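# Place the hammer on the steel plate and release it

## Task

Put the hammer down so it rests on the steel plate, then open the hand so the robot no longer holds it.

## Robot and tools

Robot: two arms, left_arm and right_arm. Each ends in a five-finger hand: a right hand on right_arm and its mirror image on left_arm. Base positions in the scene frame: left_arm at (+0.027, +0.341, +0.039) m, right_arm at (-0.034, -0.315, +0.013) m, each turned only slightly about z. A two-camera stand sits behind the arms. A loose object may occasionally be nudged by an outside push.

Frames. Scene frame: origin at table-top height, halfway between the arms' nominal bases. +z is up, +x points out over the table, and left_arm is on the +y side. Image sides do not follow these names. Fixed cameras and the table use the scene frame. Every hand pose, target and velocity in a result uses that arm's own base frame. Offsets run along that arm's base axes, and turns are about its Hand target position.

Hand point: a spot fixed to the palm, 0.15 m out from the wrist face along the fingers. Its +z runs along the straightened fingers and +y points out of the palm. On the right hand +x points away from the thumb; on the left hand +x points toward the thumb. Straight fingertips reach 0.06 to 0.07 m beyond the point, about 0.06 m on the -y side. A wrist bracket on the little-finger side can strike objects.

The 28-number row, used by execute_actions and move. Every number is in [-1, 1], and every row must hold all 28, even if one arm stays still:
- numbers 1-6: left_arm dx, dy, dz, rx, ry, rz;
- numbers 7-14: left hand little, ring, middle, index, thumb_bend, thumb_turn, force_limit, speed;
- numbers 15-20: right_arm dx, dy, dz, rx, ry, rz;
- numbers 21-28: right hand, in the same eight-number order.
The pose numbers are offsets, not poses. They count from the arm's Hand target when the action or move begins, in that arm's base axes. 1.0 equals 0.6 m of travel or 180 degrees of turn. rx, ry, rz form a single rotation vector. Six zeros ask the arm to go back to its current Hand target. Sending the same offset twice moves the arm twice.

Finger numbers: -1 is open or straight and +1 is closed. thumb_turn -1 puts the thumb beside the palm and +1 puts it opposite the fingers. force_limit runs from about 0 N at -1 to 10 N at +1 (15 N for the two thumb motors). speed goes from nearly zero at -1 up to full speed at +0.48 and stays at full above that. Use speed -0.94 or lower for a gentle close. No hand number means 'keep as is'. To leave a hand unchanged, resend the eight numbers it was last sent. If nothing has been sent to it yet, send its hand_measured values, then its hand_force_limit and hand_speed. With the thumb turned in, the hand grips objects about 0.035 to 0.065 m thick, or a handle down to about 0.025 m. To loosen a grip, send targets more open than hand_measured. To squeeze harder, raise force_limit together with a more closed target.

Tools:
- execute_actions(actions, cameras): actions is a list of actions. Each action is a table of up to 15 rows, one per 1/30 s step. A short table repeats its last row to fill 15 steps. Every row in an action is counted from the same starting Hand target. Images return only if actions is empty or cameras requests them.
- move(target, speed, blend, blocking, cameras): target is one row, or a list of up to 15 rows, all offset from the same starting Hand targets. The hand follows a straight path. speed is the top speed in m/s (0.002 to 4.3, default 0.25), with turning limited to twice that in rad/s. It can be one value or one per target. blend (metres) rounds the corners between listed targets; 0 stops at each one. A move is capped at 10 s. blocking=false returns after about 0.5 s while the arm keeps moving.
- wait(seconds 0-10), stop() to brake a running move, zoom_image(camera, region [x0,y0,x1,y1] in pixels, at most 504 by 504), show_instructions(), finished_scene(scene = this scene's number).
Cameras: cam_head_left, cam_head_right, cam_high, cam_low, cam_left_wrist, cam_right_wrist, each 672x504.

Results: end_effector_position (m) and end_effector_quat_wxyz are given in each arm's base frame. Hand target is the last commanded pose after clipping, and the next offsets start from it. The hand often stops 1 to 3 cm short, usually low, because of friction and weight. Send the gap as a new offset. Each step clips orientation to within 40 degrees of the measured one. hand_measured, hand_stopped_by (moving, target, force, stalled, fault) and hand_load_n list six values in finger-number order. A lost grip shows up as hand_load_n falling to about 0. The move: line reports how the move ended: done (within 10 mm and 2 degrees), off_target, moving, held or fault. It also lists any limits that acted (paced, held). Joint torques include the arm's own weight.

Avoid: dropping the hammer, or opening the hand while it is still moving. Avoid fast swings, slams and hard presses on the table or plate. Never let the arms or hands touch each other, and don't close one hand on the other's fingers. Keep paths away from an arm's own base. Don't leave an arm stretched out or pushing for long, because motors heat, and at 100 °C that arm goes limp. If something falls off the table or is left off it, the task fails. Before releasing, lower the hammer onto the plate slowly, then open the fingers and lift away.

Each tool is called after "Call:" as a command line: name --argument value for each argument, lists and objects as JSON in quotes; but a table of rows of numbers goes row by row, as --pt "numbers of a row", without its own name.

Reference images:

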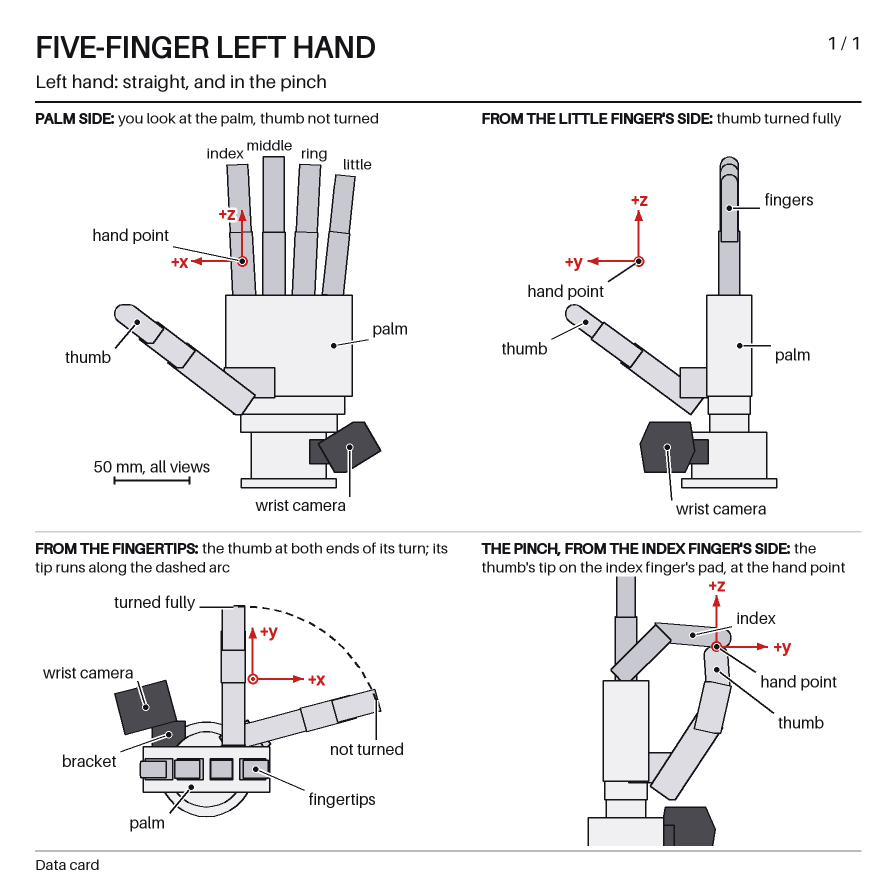

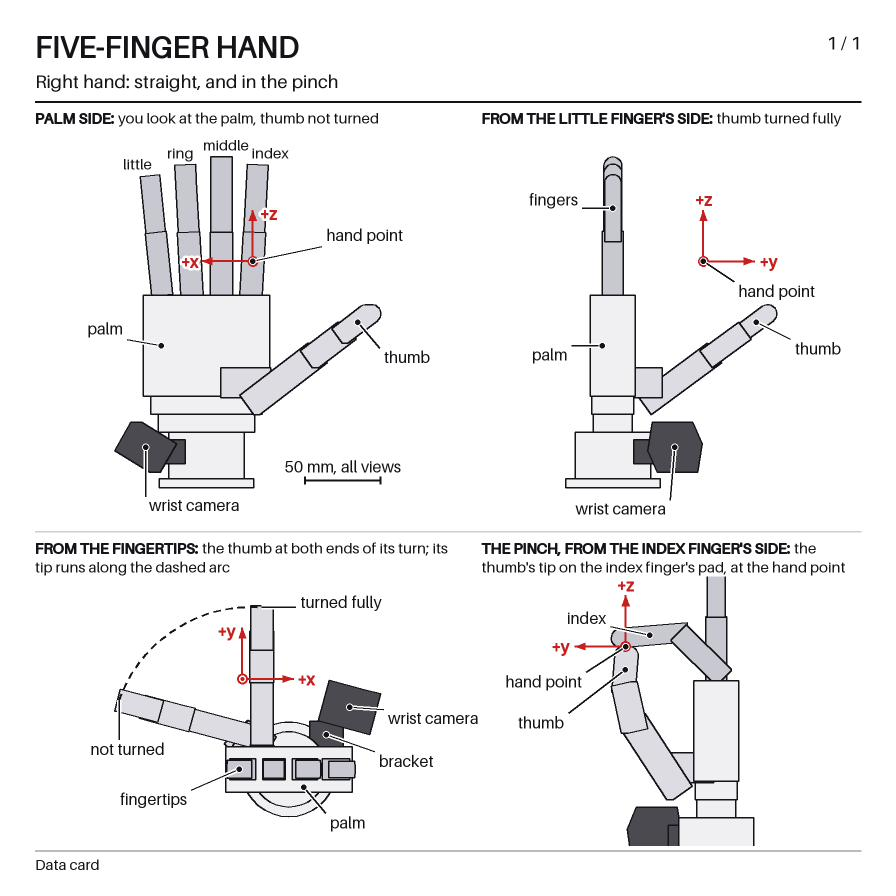

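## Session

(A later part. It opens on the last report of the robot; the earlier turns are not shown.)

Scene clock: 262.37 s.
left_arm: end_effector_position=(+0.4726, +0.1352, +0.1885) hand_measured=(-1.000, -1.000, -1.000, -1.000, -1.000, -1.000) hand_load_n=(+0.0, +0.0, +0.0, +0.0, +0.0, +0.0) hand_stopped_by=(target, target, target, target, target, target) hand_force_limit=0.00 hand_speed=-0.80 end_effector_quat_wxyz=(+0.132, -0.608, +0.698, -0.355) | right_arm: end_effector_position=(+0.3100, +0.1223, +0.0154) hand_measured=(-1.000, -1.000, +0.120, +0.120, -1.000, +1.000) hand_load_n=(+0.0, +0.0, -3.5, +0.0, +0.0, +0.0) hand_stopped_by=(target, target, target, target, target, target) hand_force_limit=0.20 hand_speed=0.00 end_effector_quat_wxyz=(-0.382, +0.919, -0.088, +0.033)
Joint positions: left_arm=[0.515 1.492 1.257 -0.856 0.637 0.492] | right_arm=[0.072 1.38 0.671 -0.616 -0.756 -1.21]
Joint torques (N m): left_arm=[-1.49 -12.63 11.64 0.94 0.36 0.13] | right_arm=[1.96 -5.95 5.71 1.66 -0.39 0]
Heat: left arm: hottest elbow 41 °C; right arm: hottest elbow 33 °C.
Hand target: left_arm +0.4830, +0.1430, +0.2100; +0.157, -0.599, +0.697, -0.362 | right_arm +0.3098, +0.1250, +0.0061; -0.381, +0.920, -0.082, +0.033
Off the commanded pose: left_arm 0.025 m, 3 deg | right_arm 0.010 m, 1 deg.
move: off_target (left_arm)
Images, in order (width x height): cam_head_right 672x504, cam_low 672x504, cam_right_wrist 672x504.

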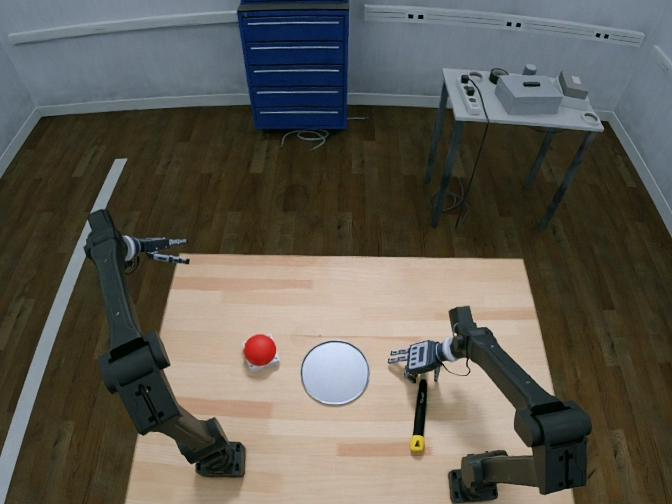

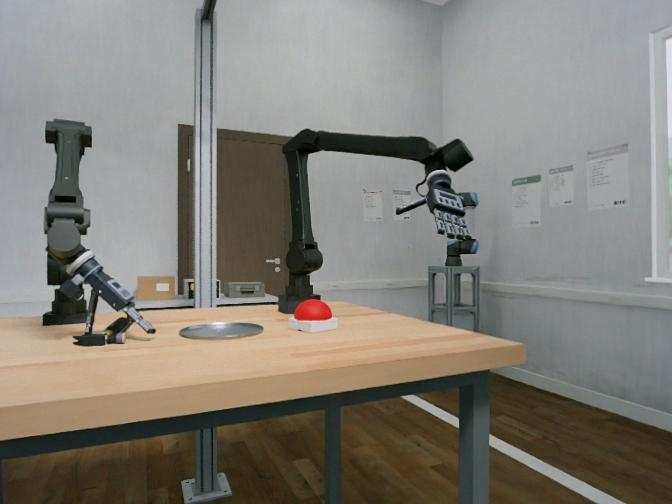

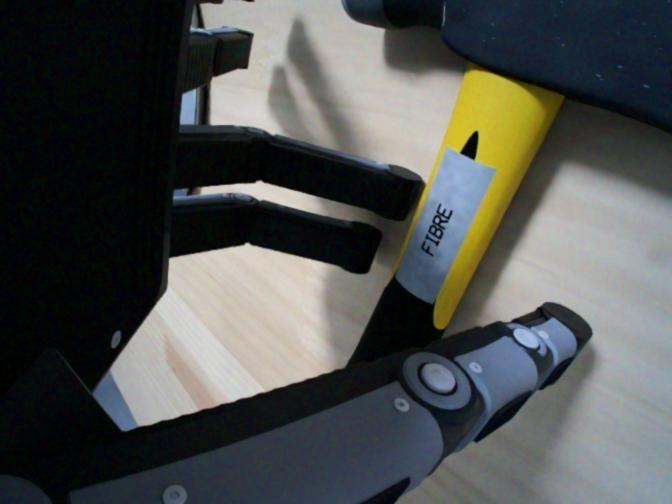

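Call:
move --pt "0 0 0 0 0 0 -1 -1 -1 -1 -1 -1 0 -0.8 0 0.02 0.025 0 0 0 -1 -1 0.12 0.12 -1 1 0.2 0" --pt "0 0 0 0 0 0 -1 -1 -1 -1 -1 -1 0 -0.8 0 0.02 0.003 0 0 0 -1 -1 0.33 0.33 -1 1 0.2 -0.5" --speed 0.08 --cameras '["cam_head_right","cam_low","cam_right_wrist"]'

Call:
zoom_image --camera "cam_right_wrist" --region '[300, 130, 620, 370]'

Scene clock: 281.00 s.
left_arm: end_effector_position=(+0.4726, +0.1352, +0.1885) hand_measured=(-1.000, -1.000, -1.000, -1.000, -1.000, -1.000) hand_load_n=(+0.0, +0.0, +0.0, +0.0, +0.0, +0.0) hand_stopped_by=(target, target, target, target, target, target) hand_force_limit=0.00 hand_speed=-0.80 end_effector_quat_wxyz=(+0.132, -0.608, +0.698, -0.355) | right_arm: end_effector_position=(+0.3082, +0.1330, +0.0112) hand_measured=(-1.000, -1.000, +0.330, +0.330, -1.000, +1.000) hand_load_n=(+0.0, +0.0, +0.0, +0.0, +0.0, +0.0) hand_stopped_by=(target, target, target, target, target, target) hand_force_limit=0.20 hand_speed=-0.50 end_effector_quat_wxyz=(-0.380, +0.920, -0.090, +0.030)
Joint positions: left_arm=[0.515 1.492 1.257 -0.856 0.637 0.492] | right_arm=[0.107 1.386 0.662 -0.576 -0.744 -1.163]
Joint torques (N m): left_arm=[-1.44 -12.45 11.64 0.96 0.35 0.14] | right_arm=[1.9 -6.53 6.12 1.33 -0.46 0.06]
Heat: left arm: hottest elbow 41 °C; right arm: hottest elbow 32 °C.
Hand target: left_arm +0.4830, +0.1430, +0.2100; +0.157, -0.599, +0.697, -0.362 | right_arm +0.3098, +0.1370, +0.0079; -0.381, +0.920, -0.082, +0.033
Off the commanded pose: left_arm 0.025 m, 3 deg | right_arm 0.005 m, 1 deg.
move: off_target (left_arm); target 2's new numbers were sent with right_arm's hand 0.011 m and 2 deg from that target
Images, in order (width x height): cam_head_right 672x504, cam_low 672x504, cam_right_wrist 672x504.

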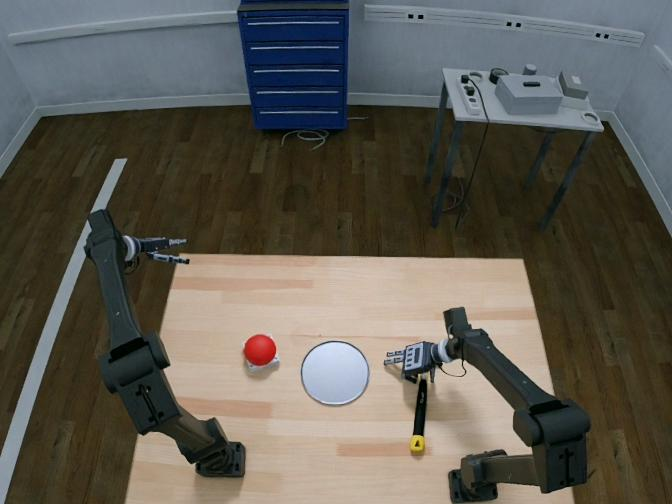

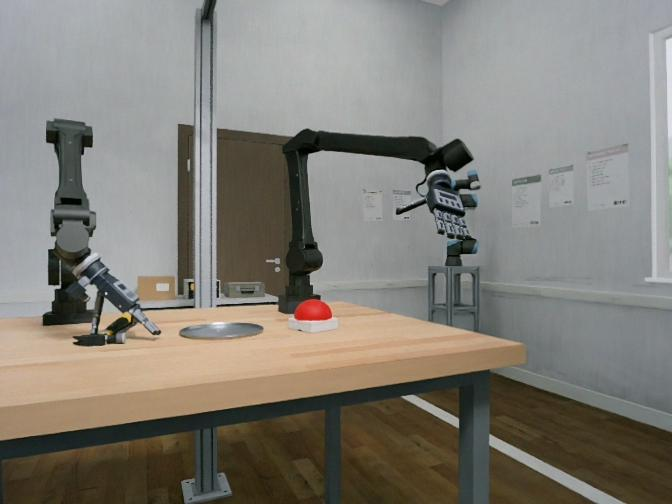

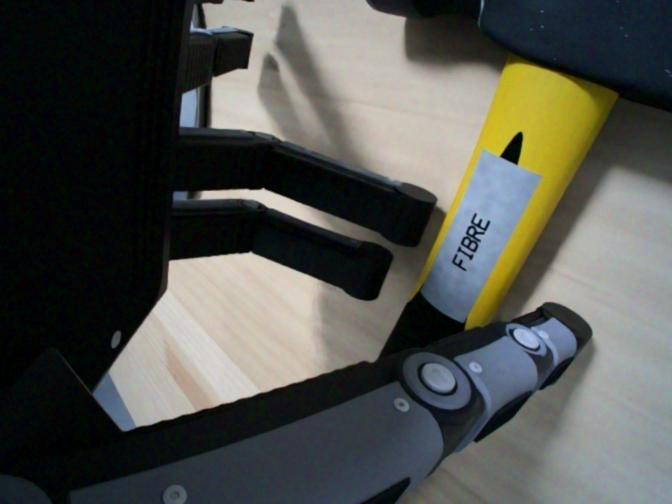

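Scaled by 1.575 from the camera's 672x504 image, which has a finer 960x720 frame.

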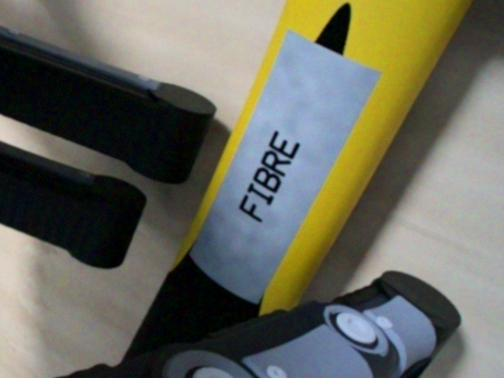

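Call:
move --pt "0 0 0 0 0 0 -1 -1 -1 -1 -1 -1 0 -0.8 0 0 0 0 0 0 -1 -1 0.33 0.33 -0.3 1 0 -0.6" --pt "0 0 0 0 0 0 -1 -1 -1 -1 -1 -1 0 -0.8 0 0 0 0 0 0 -1 -1 0.7 0.7 -0.3 1 0.3 -0.85" --pt "0 0 0 0 0 0 -1 -1 -1 -1 -1 -1 0 -0.8 0 0 0 0 0 0 -1 -1 0.75 0.7 -0.3 1 0.3 -0.9" --speed 0.1 --cameras '["cam_right_wrist","cam_low"]'

Call:
zoom_image --camera "cam_low" --region '[50, 270, 170, 370]'

Scene clock: 296.10 s.
left_arm: end_effector_position=(+0.4726, +0.1352, +0.1885) hand_measured=(-1.000, -1.000, -1.000, -1.000, -1.000, -1.000) hand_load_n=(+0.0, +0.0, +0.0, -0.5, +0.0, -0.5) hand_stopped_by=(target, target, target, target, target, target) hand_force_limit=0.00 hand_speed=-0.80 end_effector_quat_wxyz=(+0.132, -0.608, +0.698, -0.355) | right_arm: end_effector_position=(+0.3097, +0.1300, +0.0107) hand_measured=(-1.000, -1.000, +0.354, +0.700, -0.724, +1.000) hand_load_n=(+0.0, +0.0, +8.0, +0.0, +11.0, +1.0) hand_stopped_by=(target, target, force, target, force, target) hand_force_limit=0.30 hand_speed=-0.90 end_effector_quat_wxyz=(-0.379, +0.920, -0.091, +0.033)
Joint positions: left_arm=[0.515 1.492 1.257 -0.856 0.637 0.492] | right_arm=[0.099 1.386 0.662 -0.576 -0.741 -1.17]
Joint torques (N m): left_arm=[-1.38 -12.51 11.63 0.94 0.35 0.12] | right_arm=[1.9 -6.77 6.16 1.42 -0.61 0.04]
Heat: left arm: hottest elbow 41 °C; right arm: hottest elbow 30 °C.
Hand target: left_arm +0.4830, +0.1430, +0.2100; +0.157, -0.599, +0.697, -0.362 | right_arm +0.3098, +0.1370, +0.0079; -0.381, +0.920, -0.082, +0.033
Off the commanded pose: left_arm 0.025 m, 3 deg | right_arm 0.008 m, 1 deg.
move: off_target (left_arm)
Images, in order (width x height): cam_low 672x504, cam_right_wrist 672x504.

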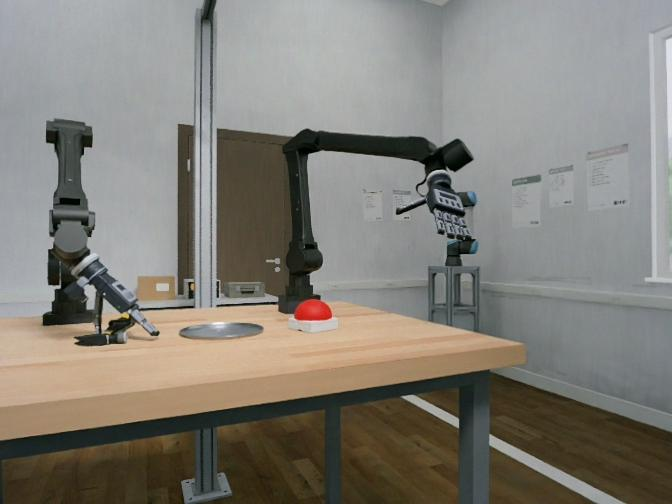

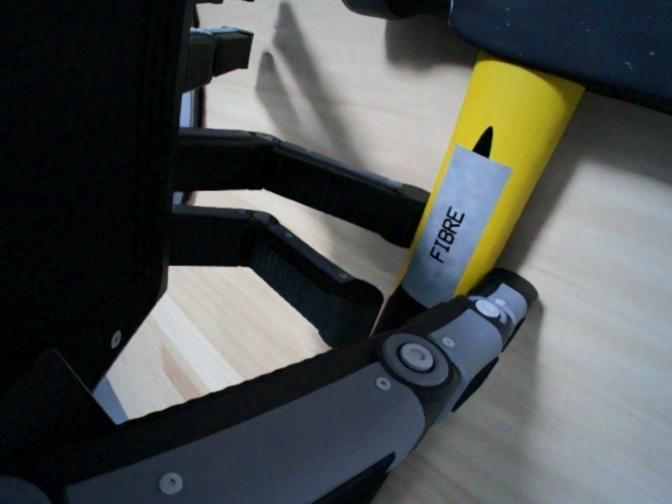

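Scaled by 4.200.

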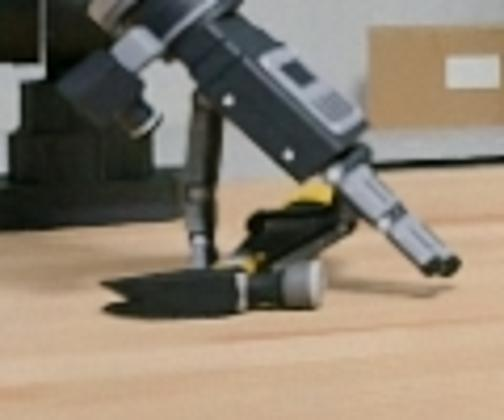

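Call:
move --pt "0 0 0 0 0 0 -1 -1 -1 -1 -1 -1 0 -0.8 0 0 0 0 0 0 -1 -1 0.75 0.25 -0.3 1 0.3 -0.3" --pt "0 0 0 0 0 0 -1 -1 -1 -1 -1 -1 0 -0.8 0 0 0 0 0 0 -1 -1 0.75 0.42 -0.3 1 0.2 -0.85" --speed 0.1 --cameras '["cam_right_wrist","cam_low"]'

Call:
zoom_image --camera "cam_right_wrist" --region '[300, 130, 620, 370]'

Scene clock: 305.67 s.
left_arm: end_effector_position=(+0.4726, +0.1352, +0.1885) hand_measured=(-1.000, -1.000, -1.000, -1.000, -1.000, -1.000) hand_load_n=(+0.0, +0.0, +0.0, +0.0, +0.0, +0.0) hand_stopped_by=(target, target, target, target, target, target) hand_force_limit=0.00 hand_speed=-0.80 end_effector_quat_wxyz=(+0.132, -0.608, +0.698, -0.355) | right_arm: end_effector_position=(+0.3097, +0.1300, +0.0107) hand_measured=(-1.000, -1.000, +0.354, +0.420, -0.724, +1.000) hand_load_n=(+0.0, +0.0, +8.0, +0.0, +10.5, +1.0) hand_stopped_by=(target, target, force, target, force, target) hand_force_limit=0.20 hand_speed=-0.85 end_effector_quat_wxyz=(-0.379, +0.920, -0.091, +0.033)
Joint positions: left_arm=[0.515 1.492 1.257 -0.856 0.637 0.492] | right_arm=[0.099 1.386 0.662 -0.576 -0.741 -1.17]
Joint torques (N m): left_arm=[-1.49 -12.69 11.59 0.94 0.35 0.14] | right_arm=[2.14 -7.12 6.16 1.39 -0.62 0.08]
Heat: left arm: hottest elbow 41 °C; right arm: hottest elbow 30 °C.
Hand target: left_arm +0.4830, +0.1430, +0.2100; +0.157, -0.599, +0.697, -0.362 | right_arm +0.3098, +0.1370, +0.0079; -0.381, +0.920, -0.082, +0.033
Off the commanded pose: left_arm 0.025 m, 3 deg | right_arm 0.008 m, 1 deg.
move: off_target (left_arm)
Images, in order (width x height): cam_low 672x504, cam_right_wrist 672x504.

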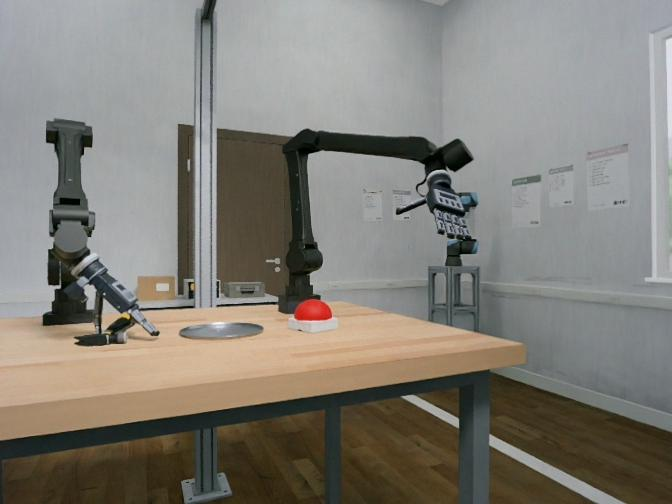

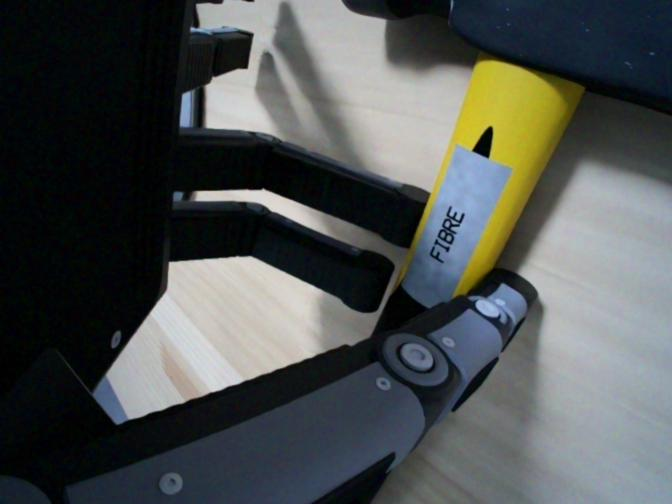

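Scaled by 1.575 from the camera's 672x504 image, which has a finer 960x720 frame.

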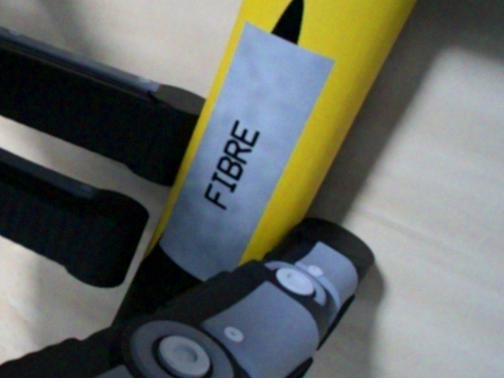

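Call:
move --pt "0 0 0 0 0 0 -1 -1 -1 -1 -1 -1 0 -0.8 0 0 0.001 0 0 0 -1 -1 0.32 0.32 -1 1 0.2 0" --pt "0 0 0 0 0 0 -1 -1 -1 -1 -1 -1 0 -0.8 0.012 -0.006 0.04 0 0 -0.0333 -1 -1 0.2 0.2 -1 1 0.2 0" --pt "0 0 0 0 0 0 -1 -1 -1 -1 -1 -1 0 -0.8 0.002 -0.006 0.003 0 0 -0.0333 -1 -1 0.2 0.2 -1 1 0.2 0" --speed 0.1 --cameras '["cam_right_wrist","cam_low","cam_head_right"]'

Call:
zoom_image --camera "cam_head_right" --region '[370, 320, 490, 440]'

Call:
zoom_image --camera "cam_low" --region '[50, 270, 170, 370]'

Scene clock: 338.70 s.
left_arm: end_effector_position=(+0.4726, +0.1352, +0.1885) hand_measured=(-1.000, -1.000, -1.000, -1.000, -1.000, -1.000) hand_load_n=(+0.0, +0.0, +0.0, +0.0, +0.0, +0.0) hand_stopped_by=(target, target, target, target, target, target) hand_force_limit=0.00 hand_speed=-0.80 end_effector_quat_wxyz=(+0.132, -0.608, +0.698, -0.355) | right_arm: end_effector_position=(+0.3088, +0.1329, +0.0133) hand_measured=(-1.000, -1.000, +0.200, +0.200, -1.000, +1.000) hand_load_n=(+0.0, +0.0, +0.0, +0.0, +0.0, +0.0) hand_stopped_by=(target, target, target, target, target, target) hand_force_limit=0.20 hand_speed=0.00 end_effector_quat_wxyz=(-0.379, +0.915, -0.128, +0.050)
Joint positions: left_arm=[0.515 1.492 1.257 -0.856 0.637 0.492] | right_arm=[0.107 1.344 0.623 -0.498 -0.716 -1.053]
Joint torques (N m): left_arm=[-1.38 -12.63 11.63 0.9 0.35 0.12] | right_arm=[1.14 -6.71 6.22 1.43 -0.36 0.12]
Heat: left arm: hottest elbow 41 °C; right arm: hottest elbow 30 °C.
Hand target: left_arm +0.4830, +0.1430, +0.2100; +0.157, -0.599, +0.697, -0.362 | right_arm +0.3110, +0.1334, +0.0097; -0.379, +0.915, -0.130, +0.053
Off the commanded pose: left_arm 0.025 m, 3 deg | right_arm 0.004 m, 0 deg.
move: off_target (left_arm)
Images, in order (width x height): cam_head_right 672x504, cam_low 672x504, cam_right_wrist 672x504.

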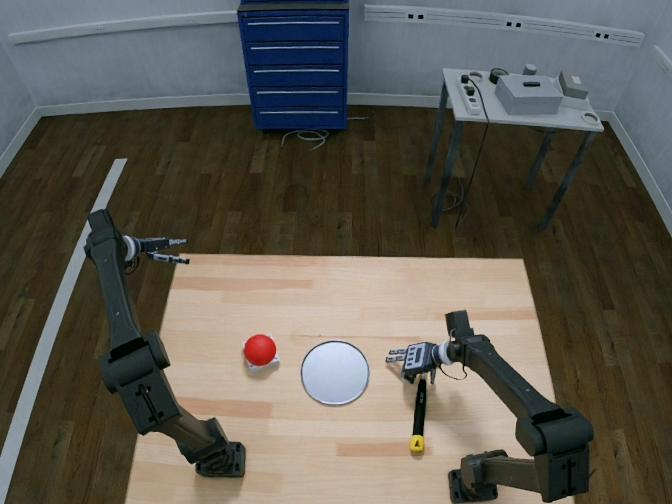

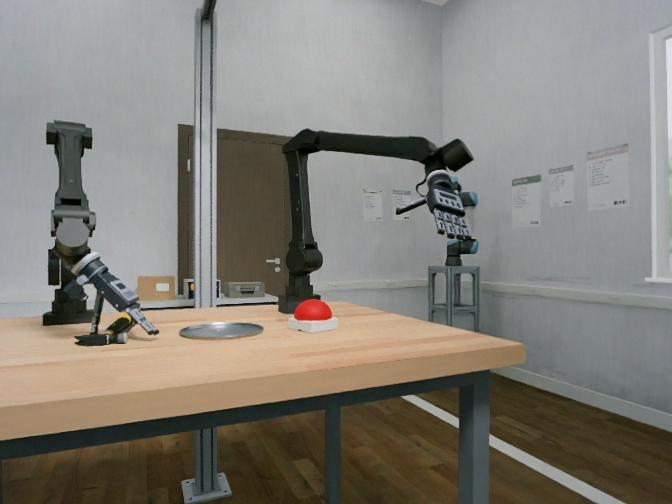

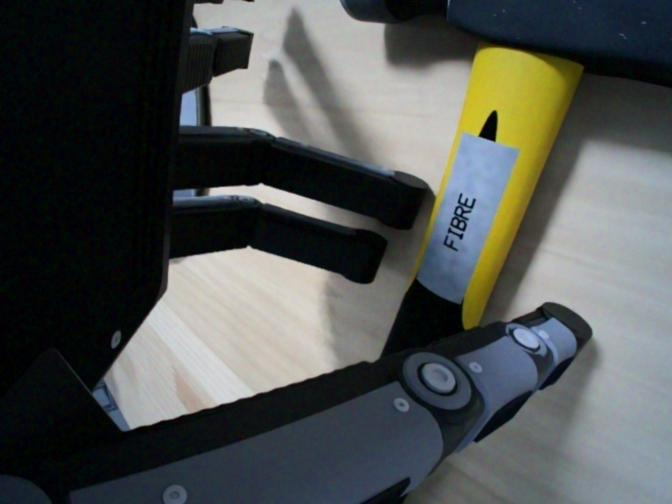

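Scaled by 4.200.

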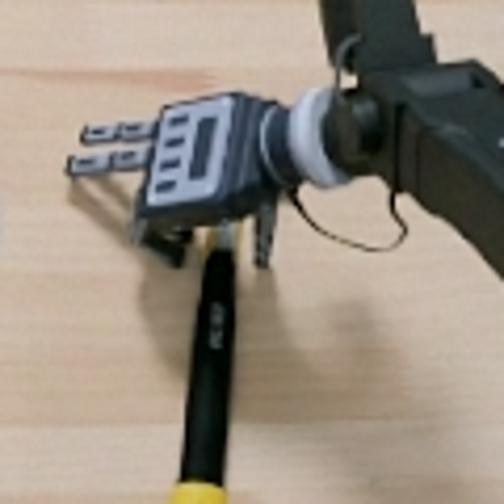

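Scaled by 4.200.

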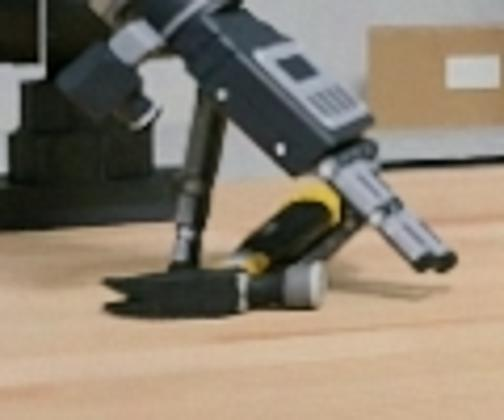

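Call:
move --pt "0 0 0 0 0 0 -1 -1 -1 -1 -1 -1 0 -0.8 0 0 0 0 0 0 -1 -1 0.2 0.2 -0.3 1 0 -0.6" --pt "0 0 0 0 0 0 -1 -1 -1 -1 -1 -1 0 -0.8 0 0 0 0 0 0 -1 -1 0.5 0.5 -0.3 1 0.3 -0.85" --speed 0.1 --cameras '["cam_right_wrist","cam_low"]'

Call:
zoom_image --camera "cam_low" --region '[50, 270, 170, 370]'

Scene clock: 348.63 s.
left_arm: end_effector_position=(+0.4726, +0.1352, +0.1885) hand_measured=(-1.000, -1.000, -1.000, -1.000, -1.000, -1.000) hand_load_n=(+0.0, +0.0, +0.0, +0.0, +0.0, +0.0) hand_stopped_by=(target, target, target, target, target, target) hand_force_limit=0.00 hand_speed=-0.80 end_effector_quat_wxyz=(+0.132, -0.608, +0.698, -0.355) | right_arm: end_effector_position=(+0.3092, +0.1301, +0.0122) hand_measured=(-1.000, -1.000, +0.224, +0.266, -0.572, +1.000) hand_load_n=(+0.0, +0.0, +4.0, +7.5, +9.5, +1.5) hand_stopped_by=(target, target, force, force, force, target) hand_force_limit=0.30 hand_speed=-0.85 end_effector_quat_wxyz=(-0.377, +0.915, -0.134, +0.050)
Joint positions: left_arm=[0.515 1.492 1.257 -0.856 0.637 0.492] | right_arm=[0.099 1.346 0.622 -0.496 -0.713 -1.048]
Joint torques (N m): left_arm=[-1.55 -12.57 11.62 0.94 0.34 0.13] | right_arm=[1.14 -6.65 6.28 1.5 -0.5 0.11]
Heat: left arm: hottest elbow 41 °C; right arm: hottest elbow 29 °C.
Hand target: left_arm +0.4830, +0.1430, +0.2100; +0.157, -0.599, +0.697, -0.362 | right_arm +0.3110, +0.1334, +0.0097; -0.379, +0.915, -0.130, +0.053
Off the commanded pose: left_arm 0.025 m, 3 deg | right_arm 0.005 m, 1 deg.
move: off_target (left_arm)
Images, in order (width x height): cam_low 672x504, cam_right_wrist 672x504.

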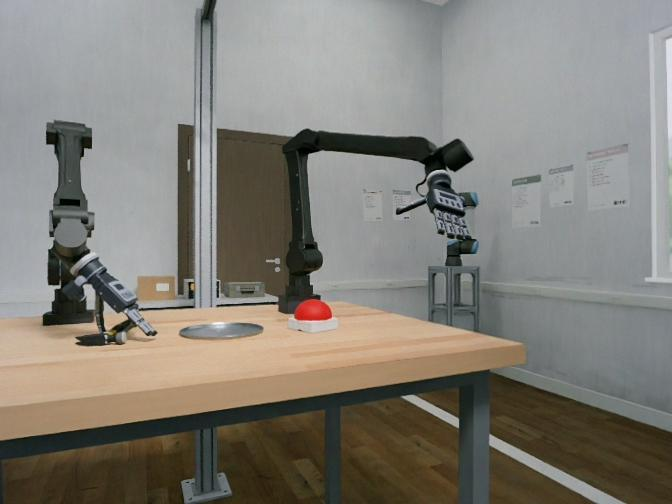

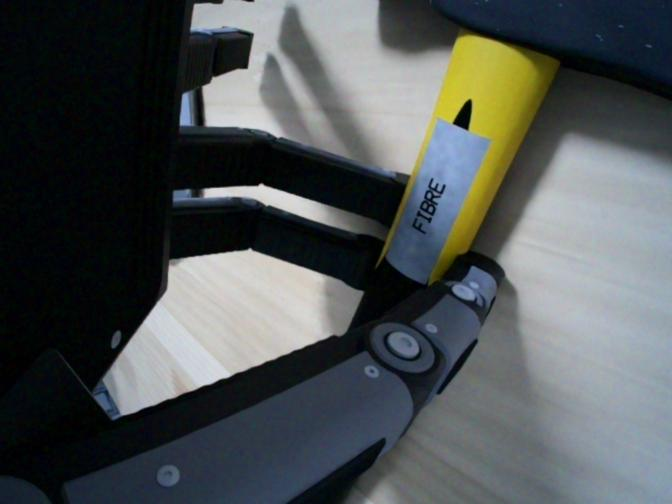

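Scaled by 4.200.

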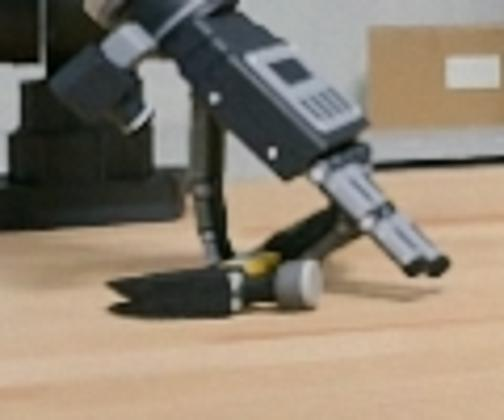

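Call:
move --pt "0 0 0 0 0 0 -1 -1 -1 -1 -1 -1 0 -0.8 0 0 0 0 0 0 -1 -1 0.55 0.5 -0.3 1 0.3 -0.9" --pt "0 0 0 0 0 0 -1 -1 -1 -1 -1 -1 0 -0.8 0.02 0.005 0.1 0 0 0 -1 -1 0.55 0.5 -0.3 1 0.3 -0.9" --speed 0.07 --cameras '["cam_right_wrist","cam_low"]'

Call:
zoom_image --camera "cam_low" --region '[50, 270, 170, 370]'

Scene clock: 357.80 s.
left_arm: end_effector_position=(+0.4726, +0.1352, +0.1885) hand_measured=(-1.000, -1.000, -1.000, -1.000, -1.000, -1.000) hand_load_n=(+0.0, +0.0, +0.0, +0.0, +0.0, +0.0) hand_stopped_by=(target, target, target, target, target, target) hand_force_limit=0.00 hand_speed=-0.80 end_effector_quat_wxyz=(+0.132, -0.608, +0.698, -0.355) | right_arm: end_effector_position=(+0.2860, +0.1271, +0.0324) hand_measured=(-1.000, -1.000, +0.238, +0.266, -0.572, +1.000) hand_load_n=(+0.0, +0.0, +9.5, +2.0, +14.5, +0.5) hand_stopped_by=(target, target, force, force, force, target) hand_force_limit=0.30 hand_speed=-0.90 end_effector_quat_wxyz=(-0.364, +0.919, -0.150, +0.010)
Joint positions: left_arm=[0.515 1.492 1.257 -0.856 0.637 0.492] | right_arm=[0.101 1.294 0.651 -0.67 -0.707 -1.052]
Joint torques (N m): left_arm=[-1.49 -12.45 11.59 0.92 0.35 0.13] | right_arm=[1.38 -9.23 12.71 0.38 -0.69 0.12]
Heat: left arm: hottest elbow 41 °C; right arm: hottest elbow 30 °C.
Hand target: left_arm +0.4830, +0.1430, +0.2100; +0.157, -0.599, +0.697, -0.362 | right_arm +0.3230, +0.1364, +0.0697; -0.379, +0.915, -0.130, +0.053
Off the commanded pose: left_arm 0.025 m, 3 deg | right_arm 0.053 m, 6 deg.
move: off_target (left_arm, right_arm)
Images, in order (width x height): cam_low 672x504, cam_right_wrist 672x504.

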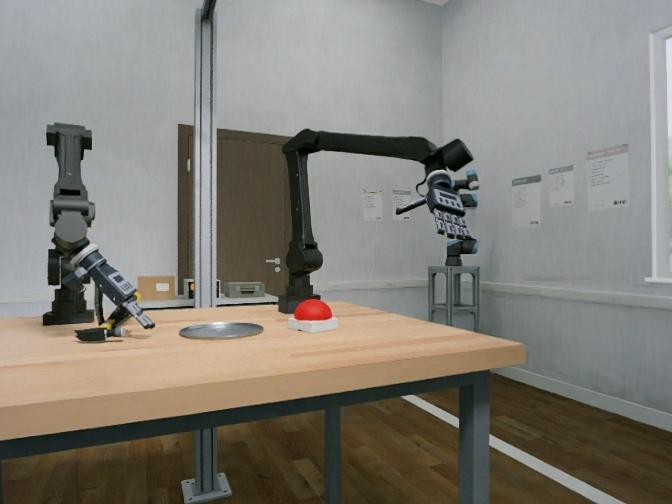

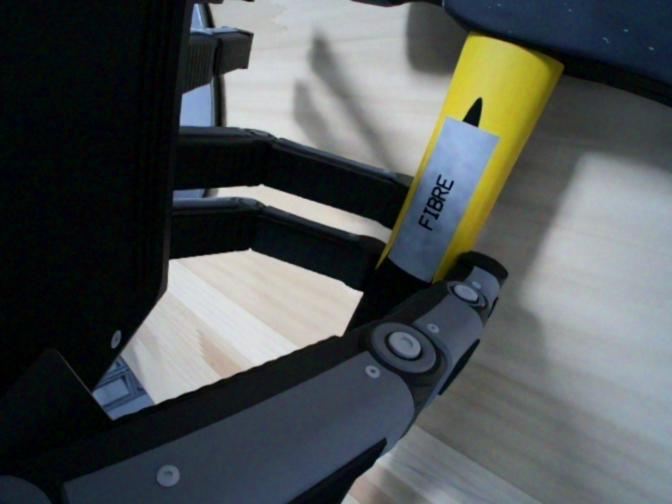

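Scaled by 4.200.

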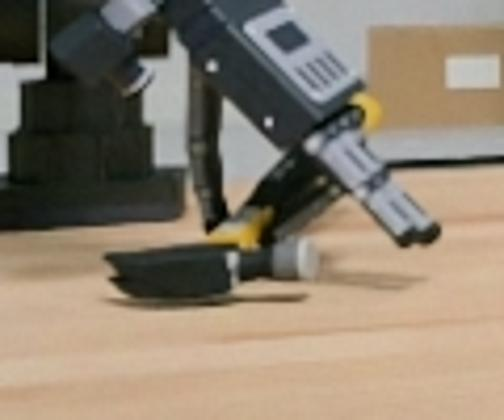

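Call:
move --pt "0 0 0 0 0 0 -1 -1 -1 -1 -1 -1 0 -0.8 0.02 0.12 0.09 0 0 0 -1 -1 0.55 0.5 -0.3 1 0.3 -0.9" --pt "0 0 0 0 0 0 -1 -1 -1 -1 -1 -1 0 -0.8 0.02 0.425 0.1 0 0 0 -1 -1 0.55 0.5 -0.3 1 0.3 -0.9" --pt "0 0 0 0 0 0 -1 -1 -1 -1 -1 -1 0 -0.8 0.012 0.42 0.01 0 0 0 -1 -1 0.55 0.5 -0.3 1 0.3 -0.9" --speed '[0.12,0.15,0.1]' --blend '[0.05,0.02,0]' --cameras '["cam_head_right","cam_low","cam_right_wrist","cam_high"]'

Call:
zoom_image --camera "cam_low" --region '[130, 260, 290, 380]'

Call:
zoom_image --camera "cam_high" --region '[310, 190, 440, 310]'

Scene clock: 381.90 s.
left_arm: end_effector_position=(+0.4726, +0.1352, +0.1885) hand_measured=(-1.000, -1.000, -1.000, -1.000, -1.000, -1.000) hand_load_n=(+0.0, +0.0, +0.0, +0.0, +0.0, +0.0) hand_stopped_by=(target, target, target, target, target, target) hand_force_limit=0.00 hand_speed=-0.80 end_effector_quat_wxyz=(+0.132, -0.608, +0.698, -0.355) | right_arm: end_effector_position=(+0.3222, +0.3688, +0.0571) hand_measured=(-1.000, -1.000, +0.238, +0.266, -0.572, +1.000) hand_load_n=(+0.0, +0.0, +10.0, +2.0, +14.5, +0.5) hand_stopped_by=(target, target, force, force, force, target) hand_force_limit=0.30 hand_speed=-0.90 end_effector_quat_wxyz=(-0.353, +0.924, -0.144, +0.037)
Joint positions: left_arm=[0.515 1.492 1.257 -0.856 0.637 0.492] | right_arm=[0.696 1.524 0.939 -0.36 -0.394 -0.436]
Joint torques (N m): left_arm=[-1.55 -12.63 11.64 0.91 0.34 0.14] | right_arm=[1.96 -11.4 9.35 2.44 -0.29 0.13]
Heat: left arm: hottest elbow 41 °C; right arm: hottest elbow 33 °C.
Hand target: left_arm +0.4830, +0.1430, +0.2100; +0.157, -0.599, +0.697, -0.362 | right_arm +0.3302, +0.3884, +0.0757; -0.379, +0.915, -0.130, +0.053
Off the commanded pose: left_arm 0.025 m, 3 deg | right_arm 0.028 m, 4 deg.
move: off_target (left_arm, right_arm); blend cut to 0.0456 m at target 1
Images, in order (width x height): cam_head_right 672x504, cam_high 672x504, cam_low 672x504, cam_right_wrist 672x504.

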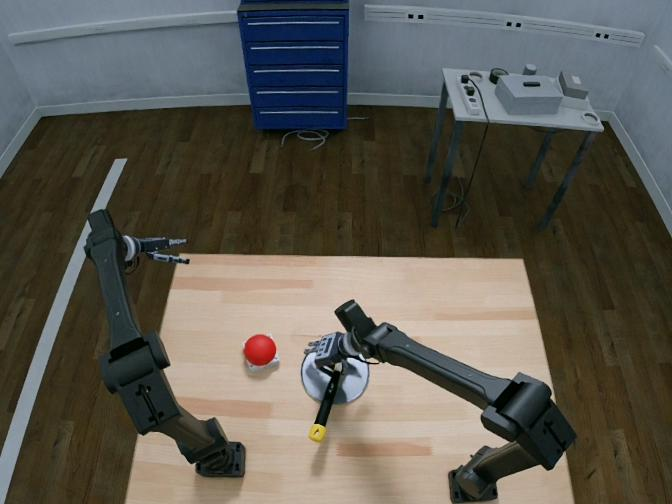

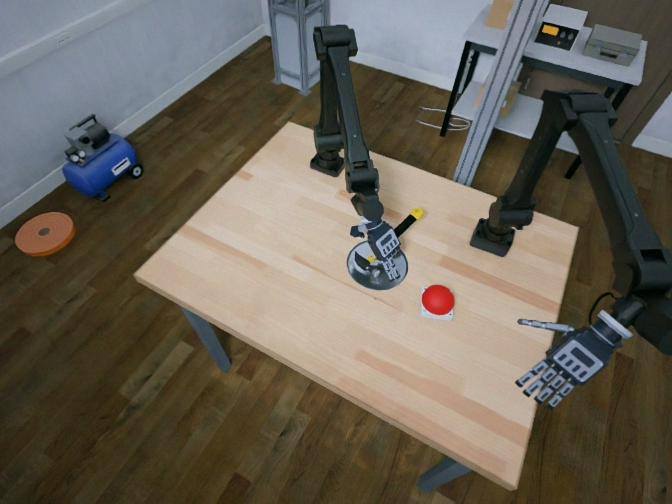

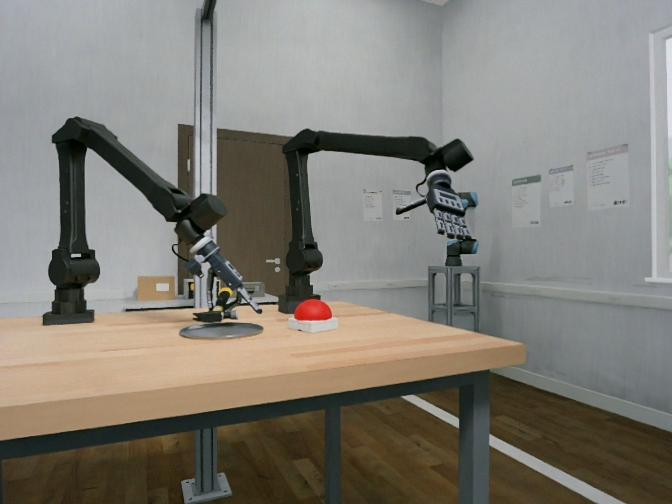

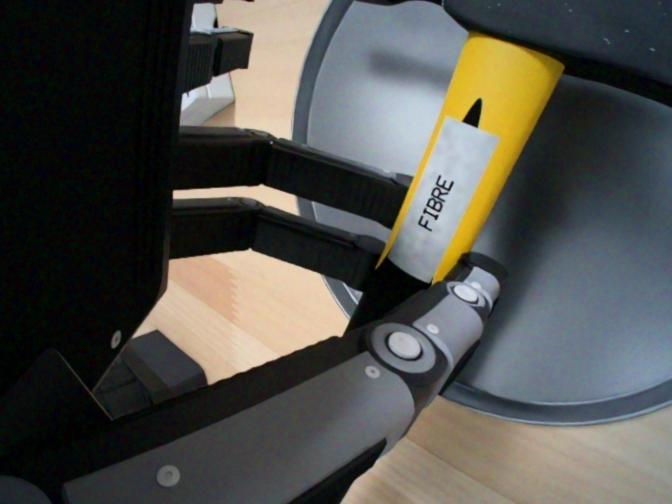

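Scaled by 3.150.

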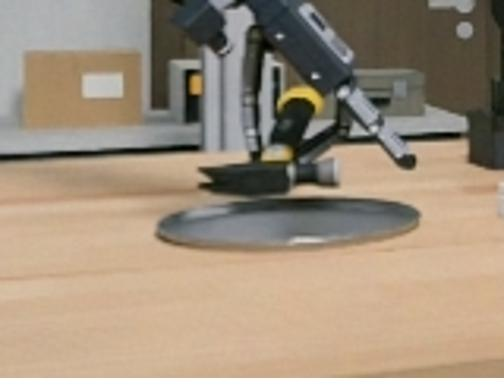

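Scaled by 3.877.

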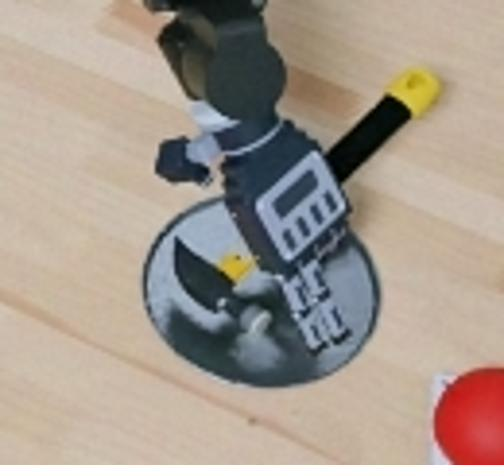

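Call:
move --target '[0,0,0,0,0,0,-1,-1,-1,-1,-1,-1,0,-0.8,-0.005,-0.003,-0.055,0,0,0,-1,-1,0.55,0.5,-0.3,1,0.3,-0.9]' --speed 0.08 --cameras '["cam_low"]'

Call:
zoom_image --camera "cam_low" --region '[150, 280, 280, 360]'

Scene clock: 396.70 s.
left_arm: end_effector_position=(+0.4726, +0.1352, +0.1885) hand_measured=(-1.000, -1.000, -1.000, -1.000, -1.000, -1.000) hand_load_n=(+0.0, +0.0, +0.0, +0.0, +0.0, +0.0) hand_stopped_by=(target, target, target, target, target, target) hand_force_limit=0.00 hand_speed=-0.80 end_effector_quat_wxyz=(+0.132, -0.608, +0.698, -0.355) | right_arm: end_effector_position=(+0.3216, +0.3684, +0.0257) hand_measured=(-1.000, -1.000, +0.238, +0.266, -0.572, +1.000) hand_load_n=(+0.0, +0.0, +9.5, +2.0, +14.5, +0.5) hand_stopped_by=(target, target, force, force, force, target) hand_force_limit=0.30 hand_speed=-0.90 end_effector_quat_wxyz=(-0.355, +0.923, -0.144, +0.038)
Joint positions: left_arm=[0.515 1.492 1.257 -0.856 0.637 0.492] | right_arm=[0.696 1.574 0.896 -0.262 -0.394 -0.435]
Joint torques (N m): left_arm=[-1.38 -12.69 11.62 0.92 0.34 0.13] | right_arm=[1.85 -11.75 8.2 2.45 -0.25 0.12]
Motor temperatures (°C): left_arm=[25 29 42 25 26 25] | right_arm=[28 28 34 24 24 24]
Heat: left arm: hottest elbow 42 °C; right arm: hottest elbow 34 °C.
Hand target: left_arm +0.4830, +0.1430, +0.2100; +0.157, -0.599, +0.697, -0.362 | right_arm +0.3272, +0.3866, +0.0427; -0.379, +0.915, -0.130, +0.053
Off the commanded pose: left_arm 0.025 m, 3 deg | right_arm 0.026 m, 4 deg.
move: off_target (left_arm, right_arm)
Images, in order (width x height): cam_low 672x504.

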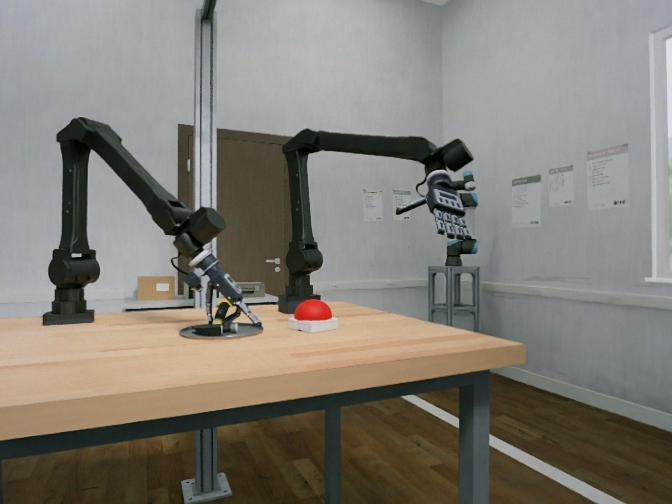

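Scaled by 3.877.

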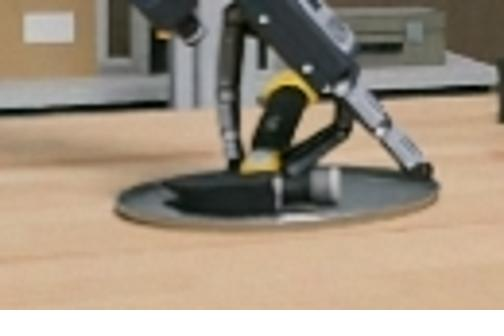

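Call:
move --target '[0,0,0,0,0,0,-1,-1,-1,-1,-1,-1,0,-0.8,-0.002,-0.008,-0.022,0,0,0,-1,-1,0.55,0.5,-0.3,1,0.3,-0.9]' --speed 0.06 --cameras '["cam_low","cam_high"]'

Call:
zoom_image --camera "cam_low" --region '[150, 280, 280, 360]'

Call:
zoom_image --camera "cam_high" --region '[310, 190, 440, 310]'

Scene clock: 404.50 s.
left_arm: end_effector_position=(+0.4726, +0.1352, +0.1885) hand_measured=(-1.000, -1.000, -1.000, -1.000, -1.000, -1.000) hand_load_n=(+0.0, +0.0, +0.0, +0.0, +0.0, +0.0) hand_stopped_by=(target, target, target, target, target, target) hand_force_limit=0.00 hand_speed=-0.80 end_effector_quat_wxyz=(+0.132, -0.608, +0.698, -0.355) | right_arm: end_effector_position=(+0.3217, +0.3689, +0.0198) hand_measured=(-1.000, -1.000, +0.238, +0.266, -0.572, +1.000) hand_load_n=(+0.0, +0.0, +9.5, +4.0, +15.0, +2.0) hand_stopped_by=(target, target, force, force, force, target) hand_force_limit=0.30 hand_speed=-0.90 end_effector_quat_wxyz=(-0.360, +0.922, -0.139, +0.043)
Joint positions: left_arm=[0.515 1.492 1.257 -0.856 0.637 0.492] | right_arm=[0.697 1.581 0.88 -0.223 -0.394 -0.441]
Joint torques (N m): left_arm=[-1.49 -12.51 11.6 0.95 0.35 0.13] | right_arm=[1.32 -11.28 7.62 2.51 -0.4 0.09]
Heat: left arm: hottest elbow 42 °C; right arm: hottest elbow 33 °C.
Hand target: left_arm +0.4830, +0.1430, +0.2100; +0.157, -0.599, +0.697, -0.362 | right_arm +0.3260, +0.3818, +0.0295; -0.379, +0.915, -0.130, +0.053
Off the commanded pose: left_arm 0.025 m, 3 deg | right_arm 0.017 m, 3 deg.
move: off_target (left_arm, right_arm)
Images, in order (width x height): cam_high 672x504, cam_low 672x504.

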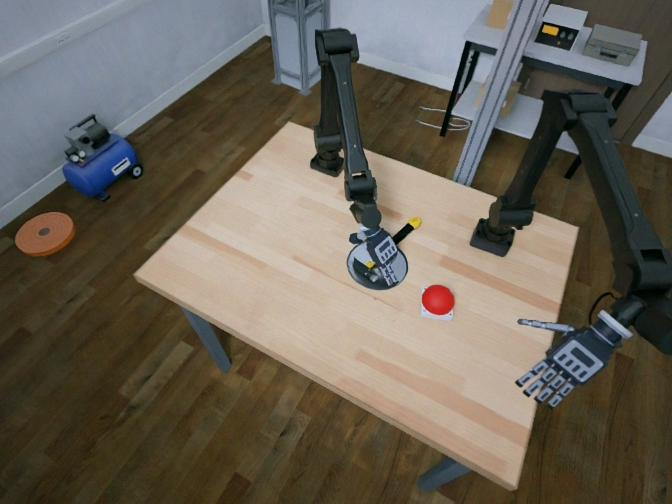

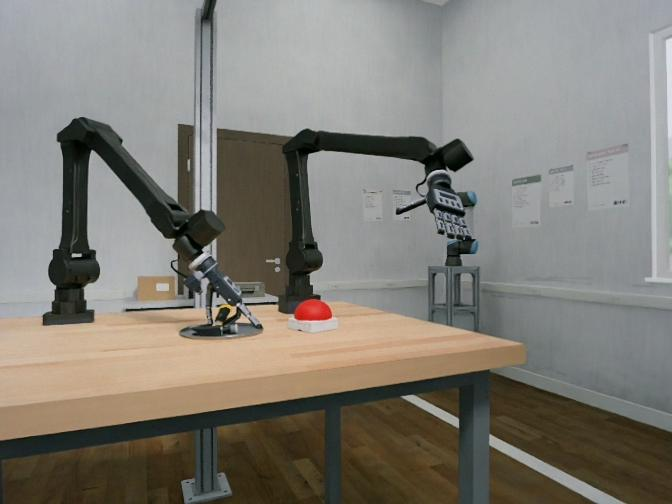

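Scaled by 3.877.

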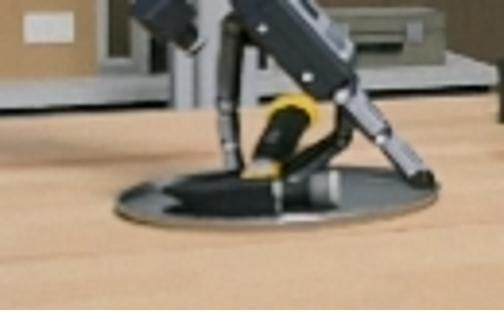

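Scaled by 3.877.

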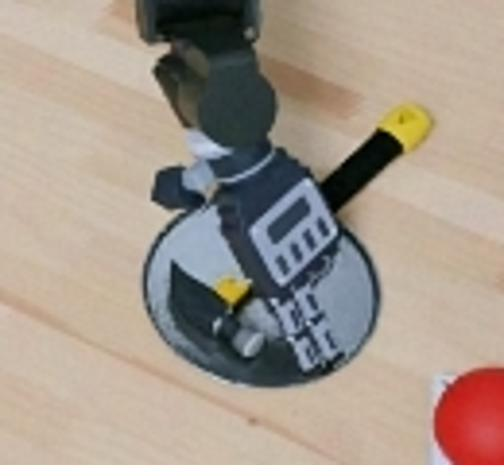

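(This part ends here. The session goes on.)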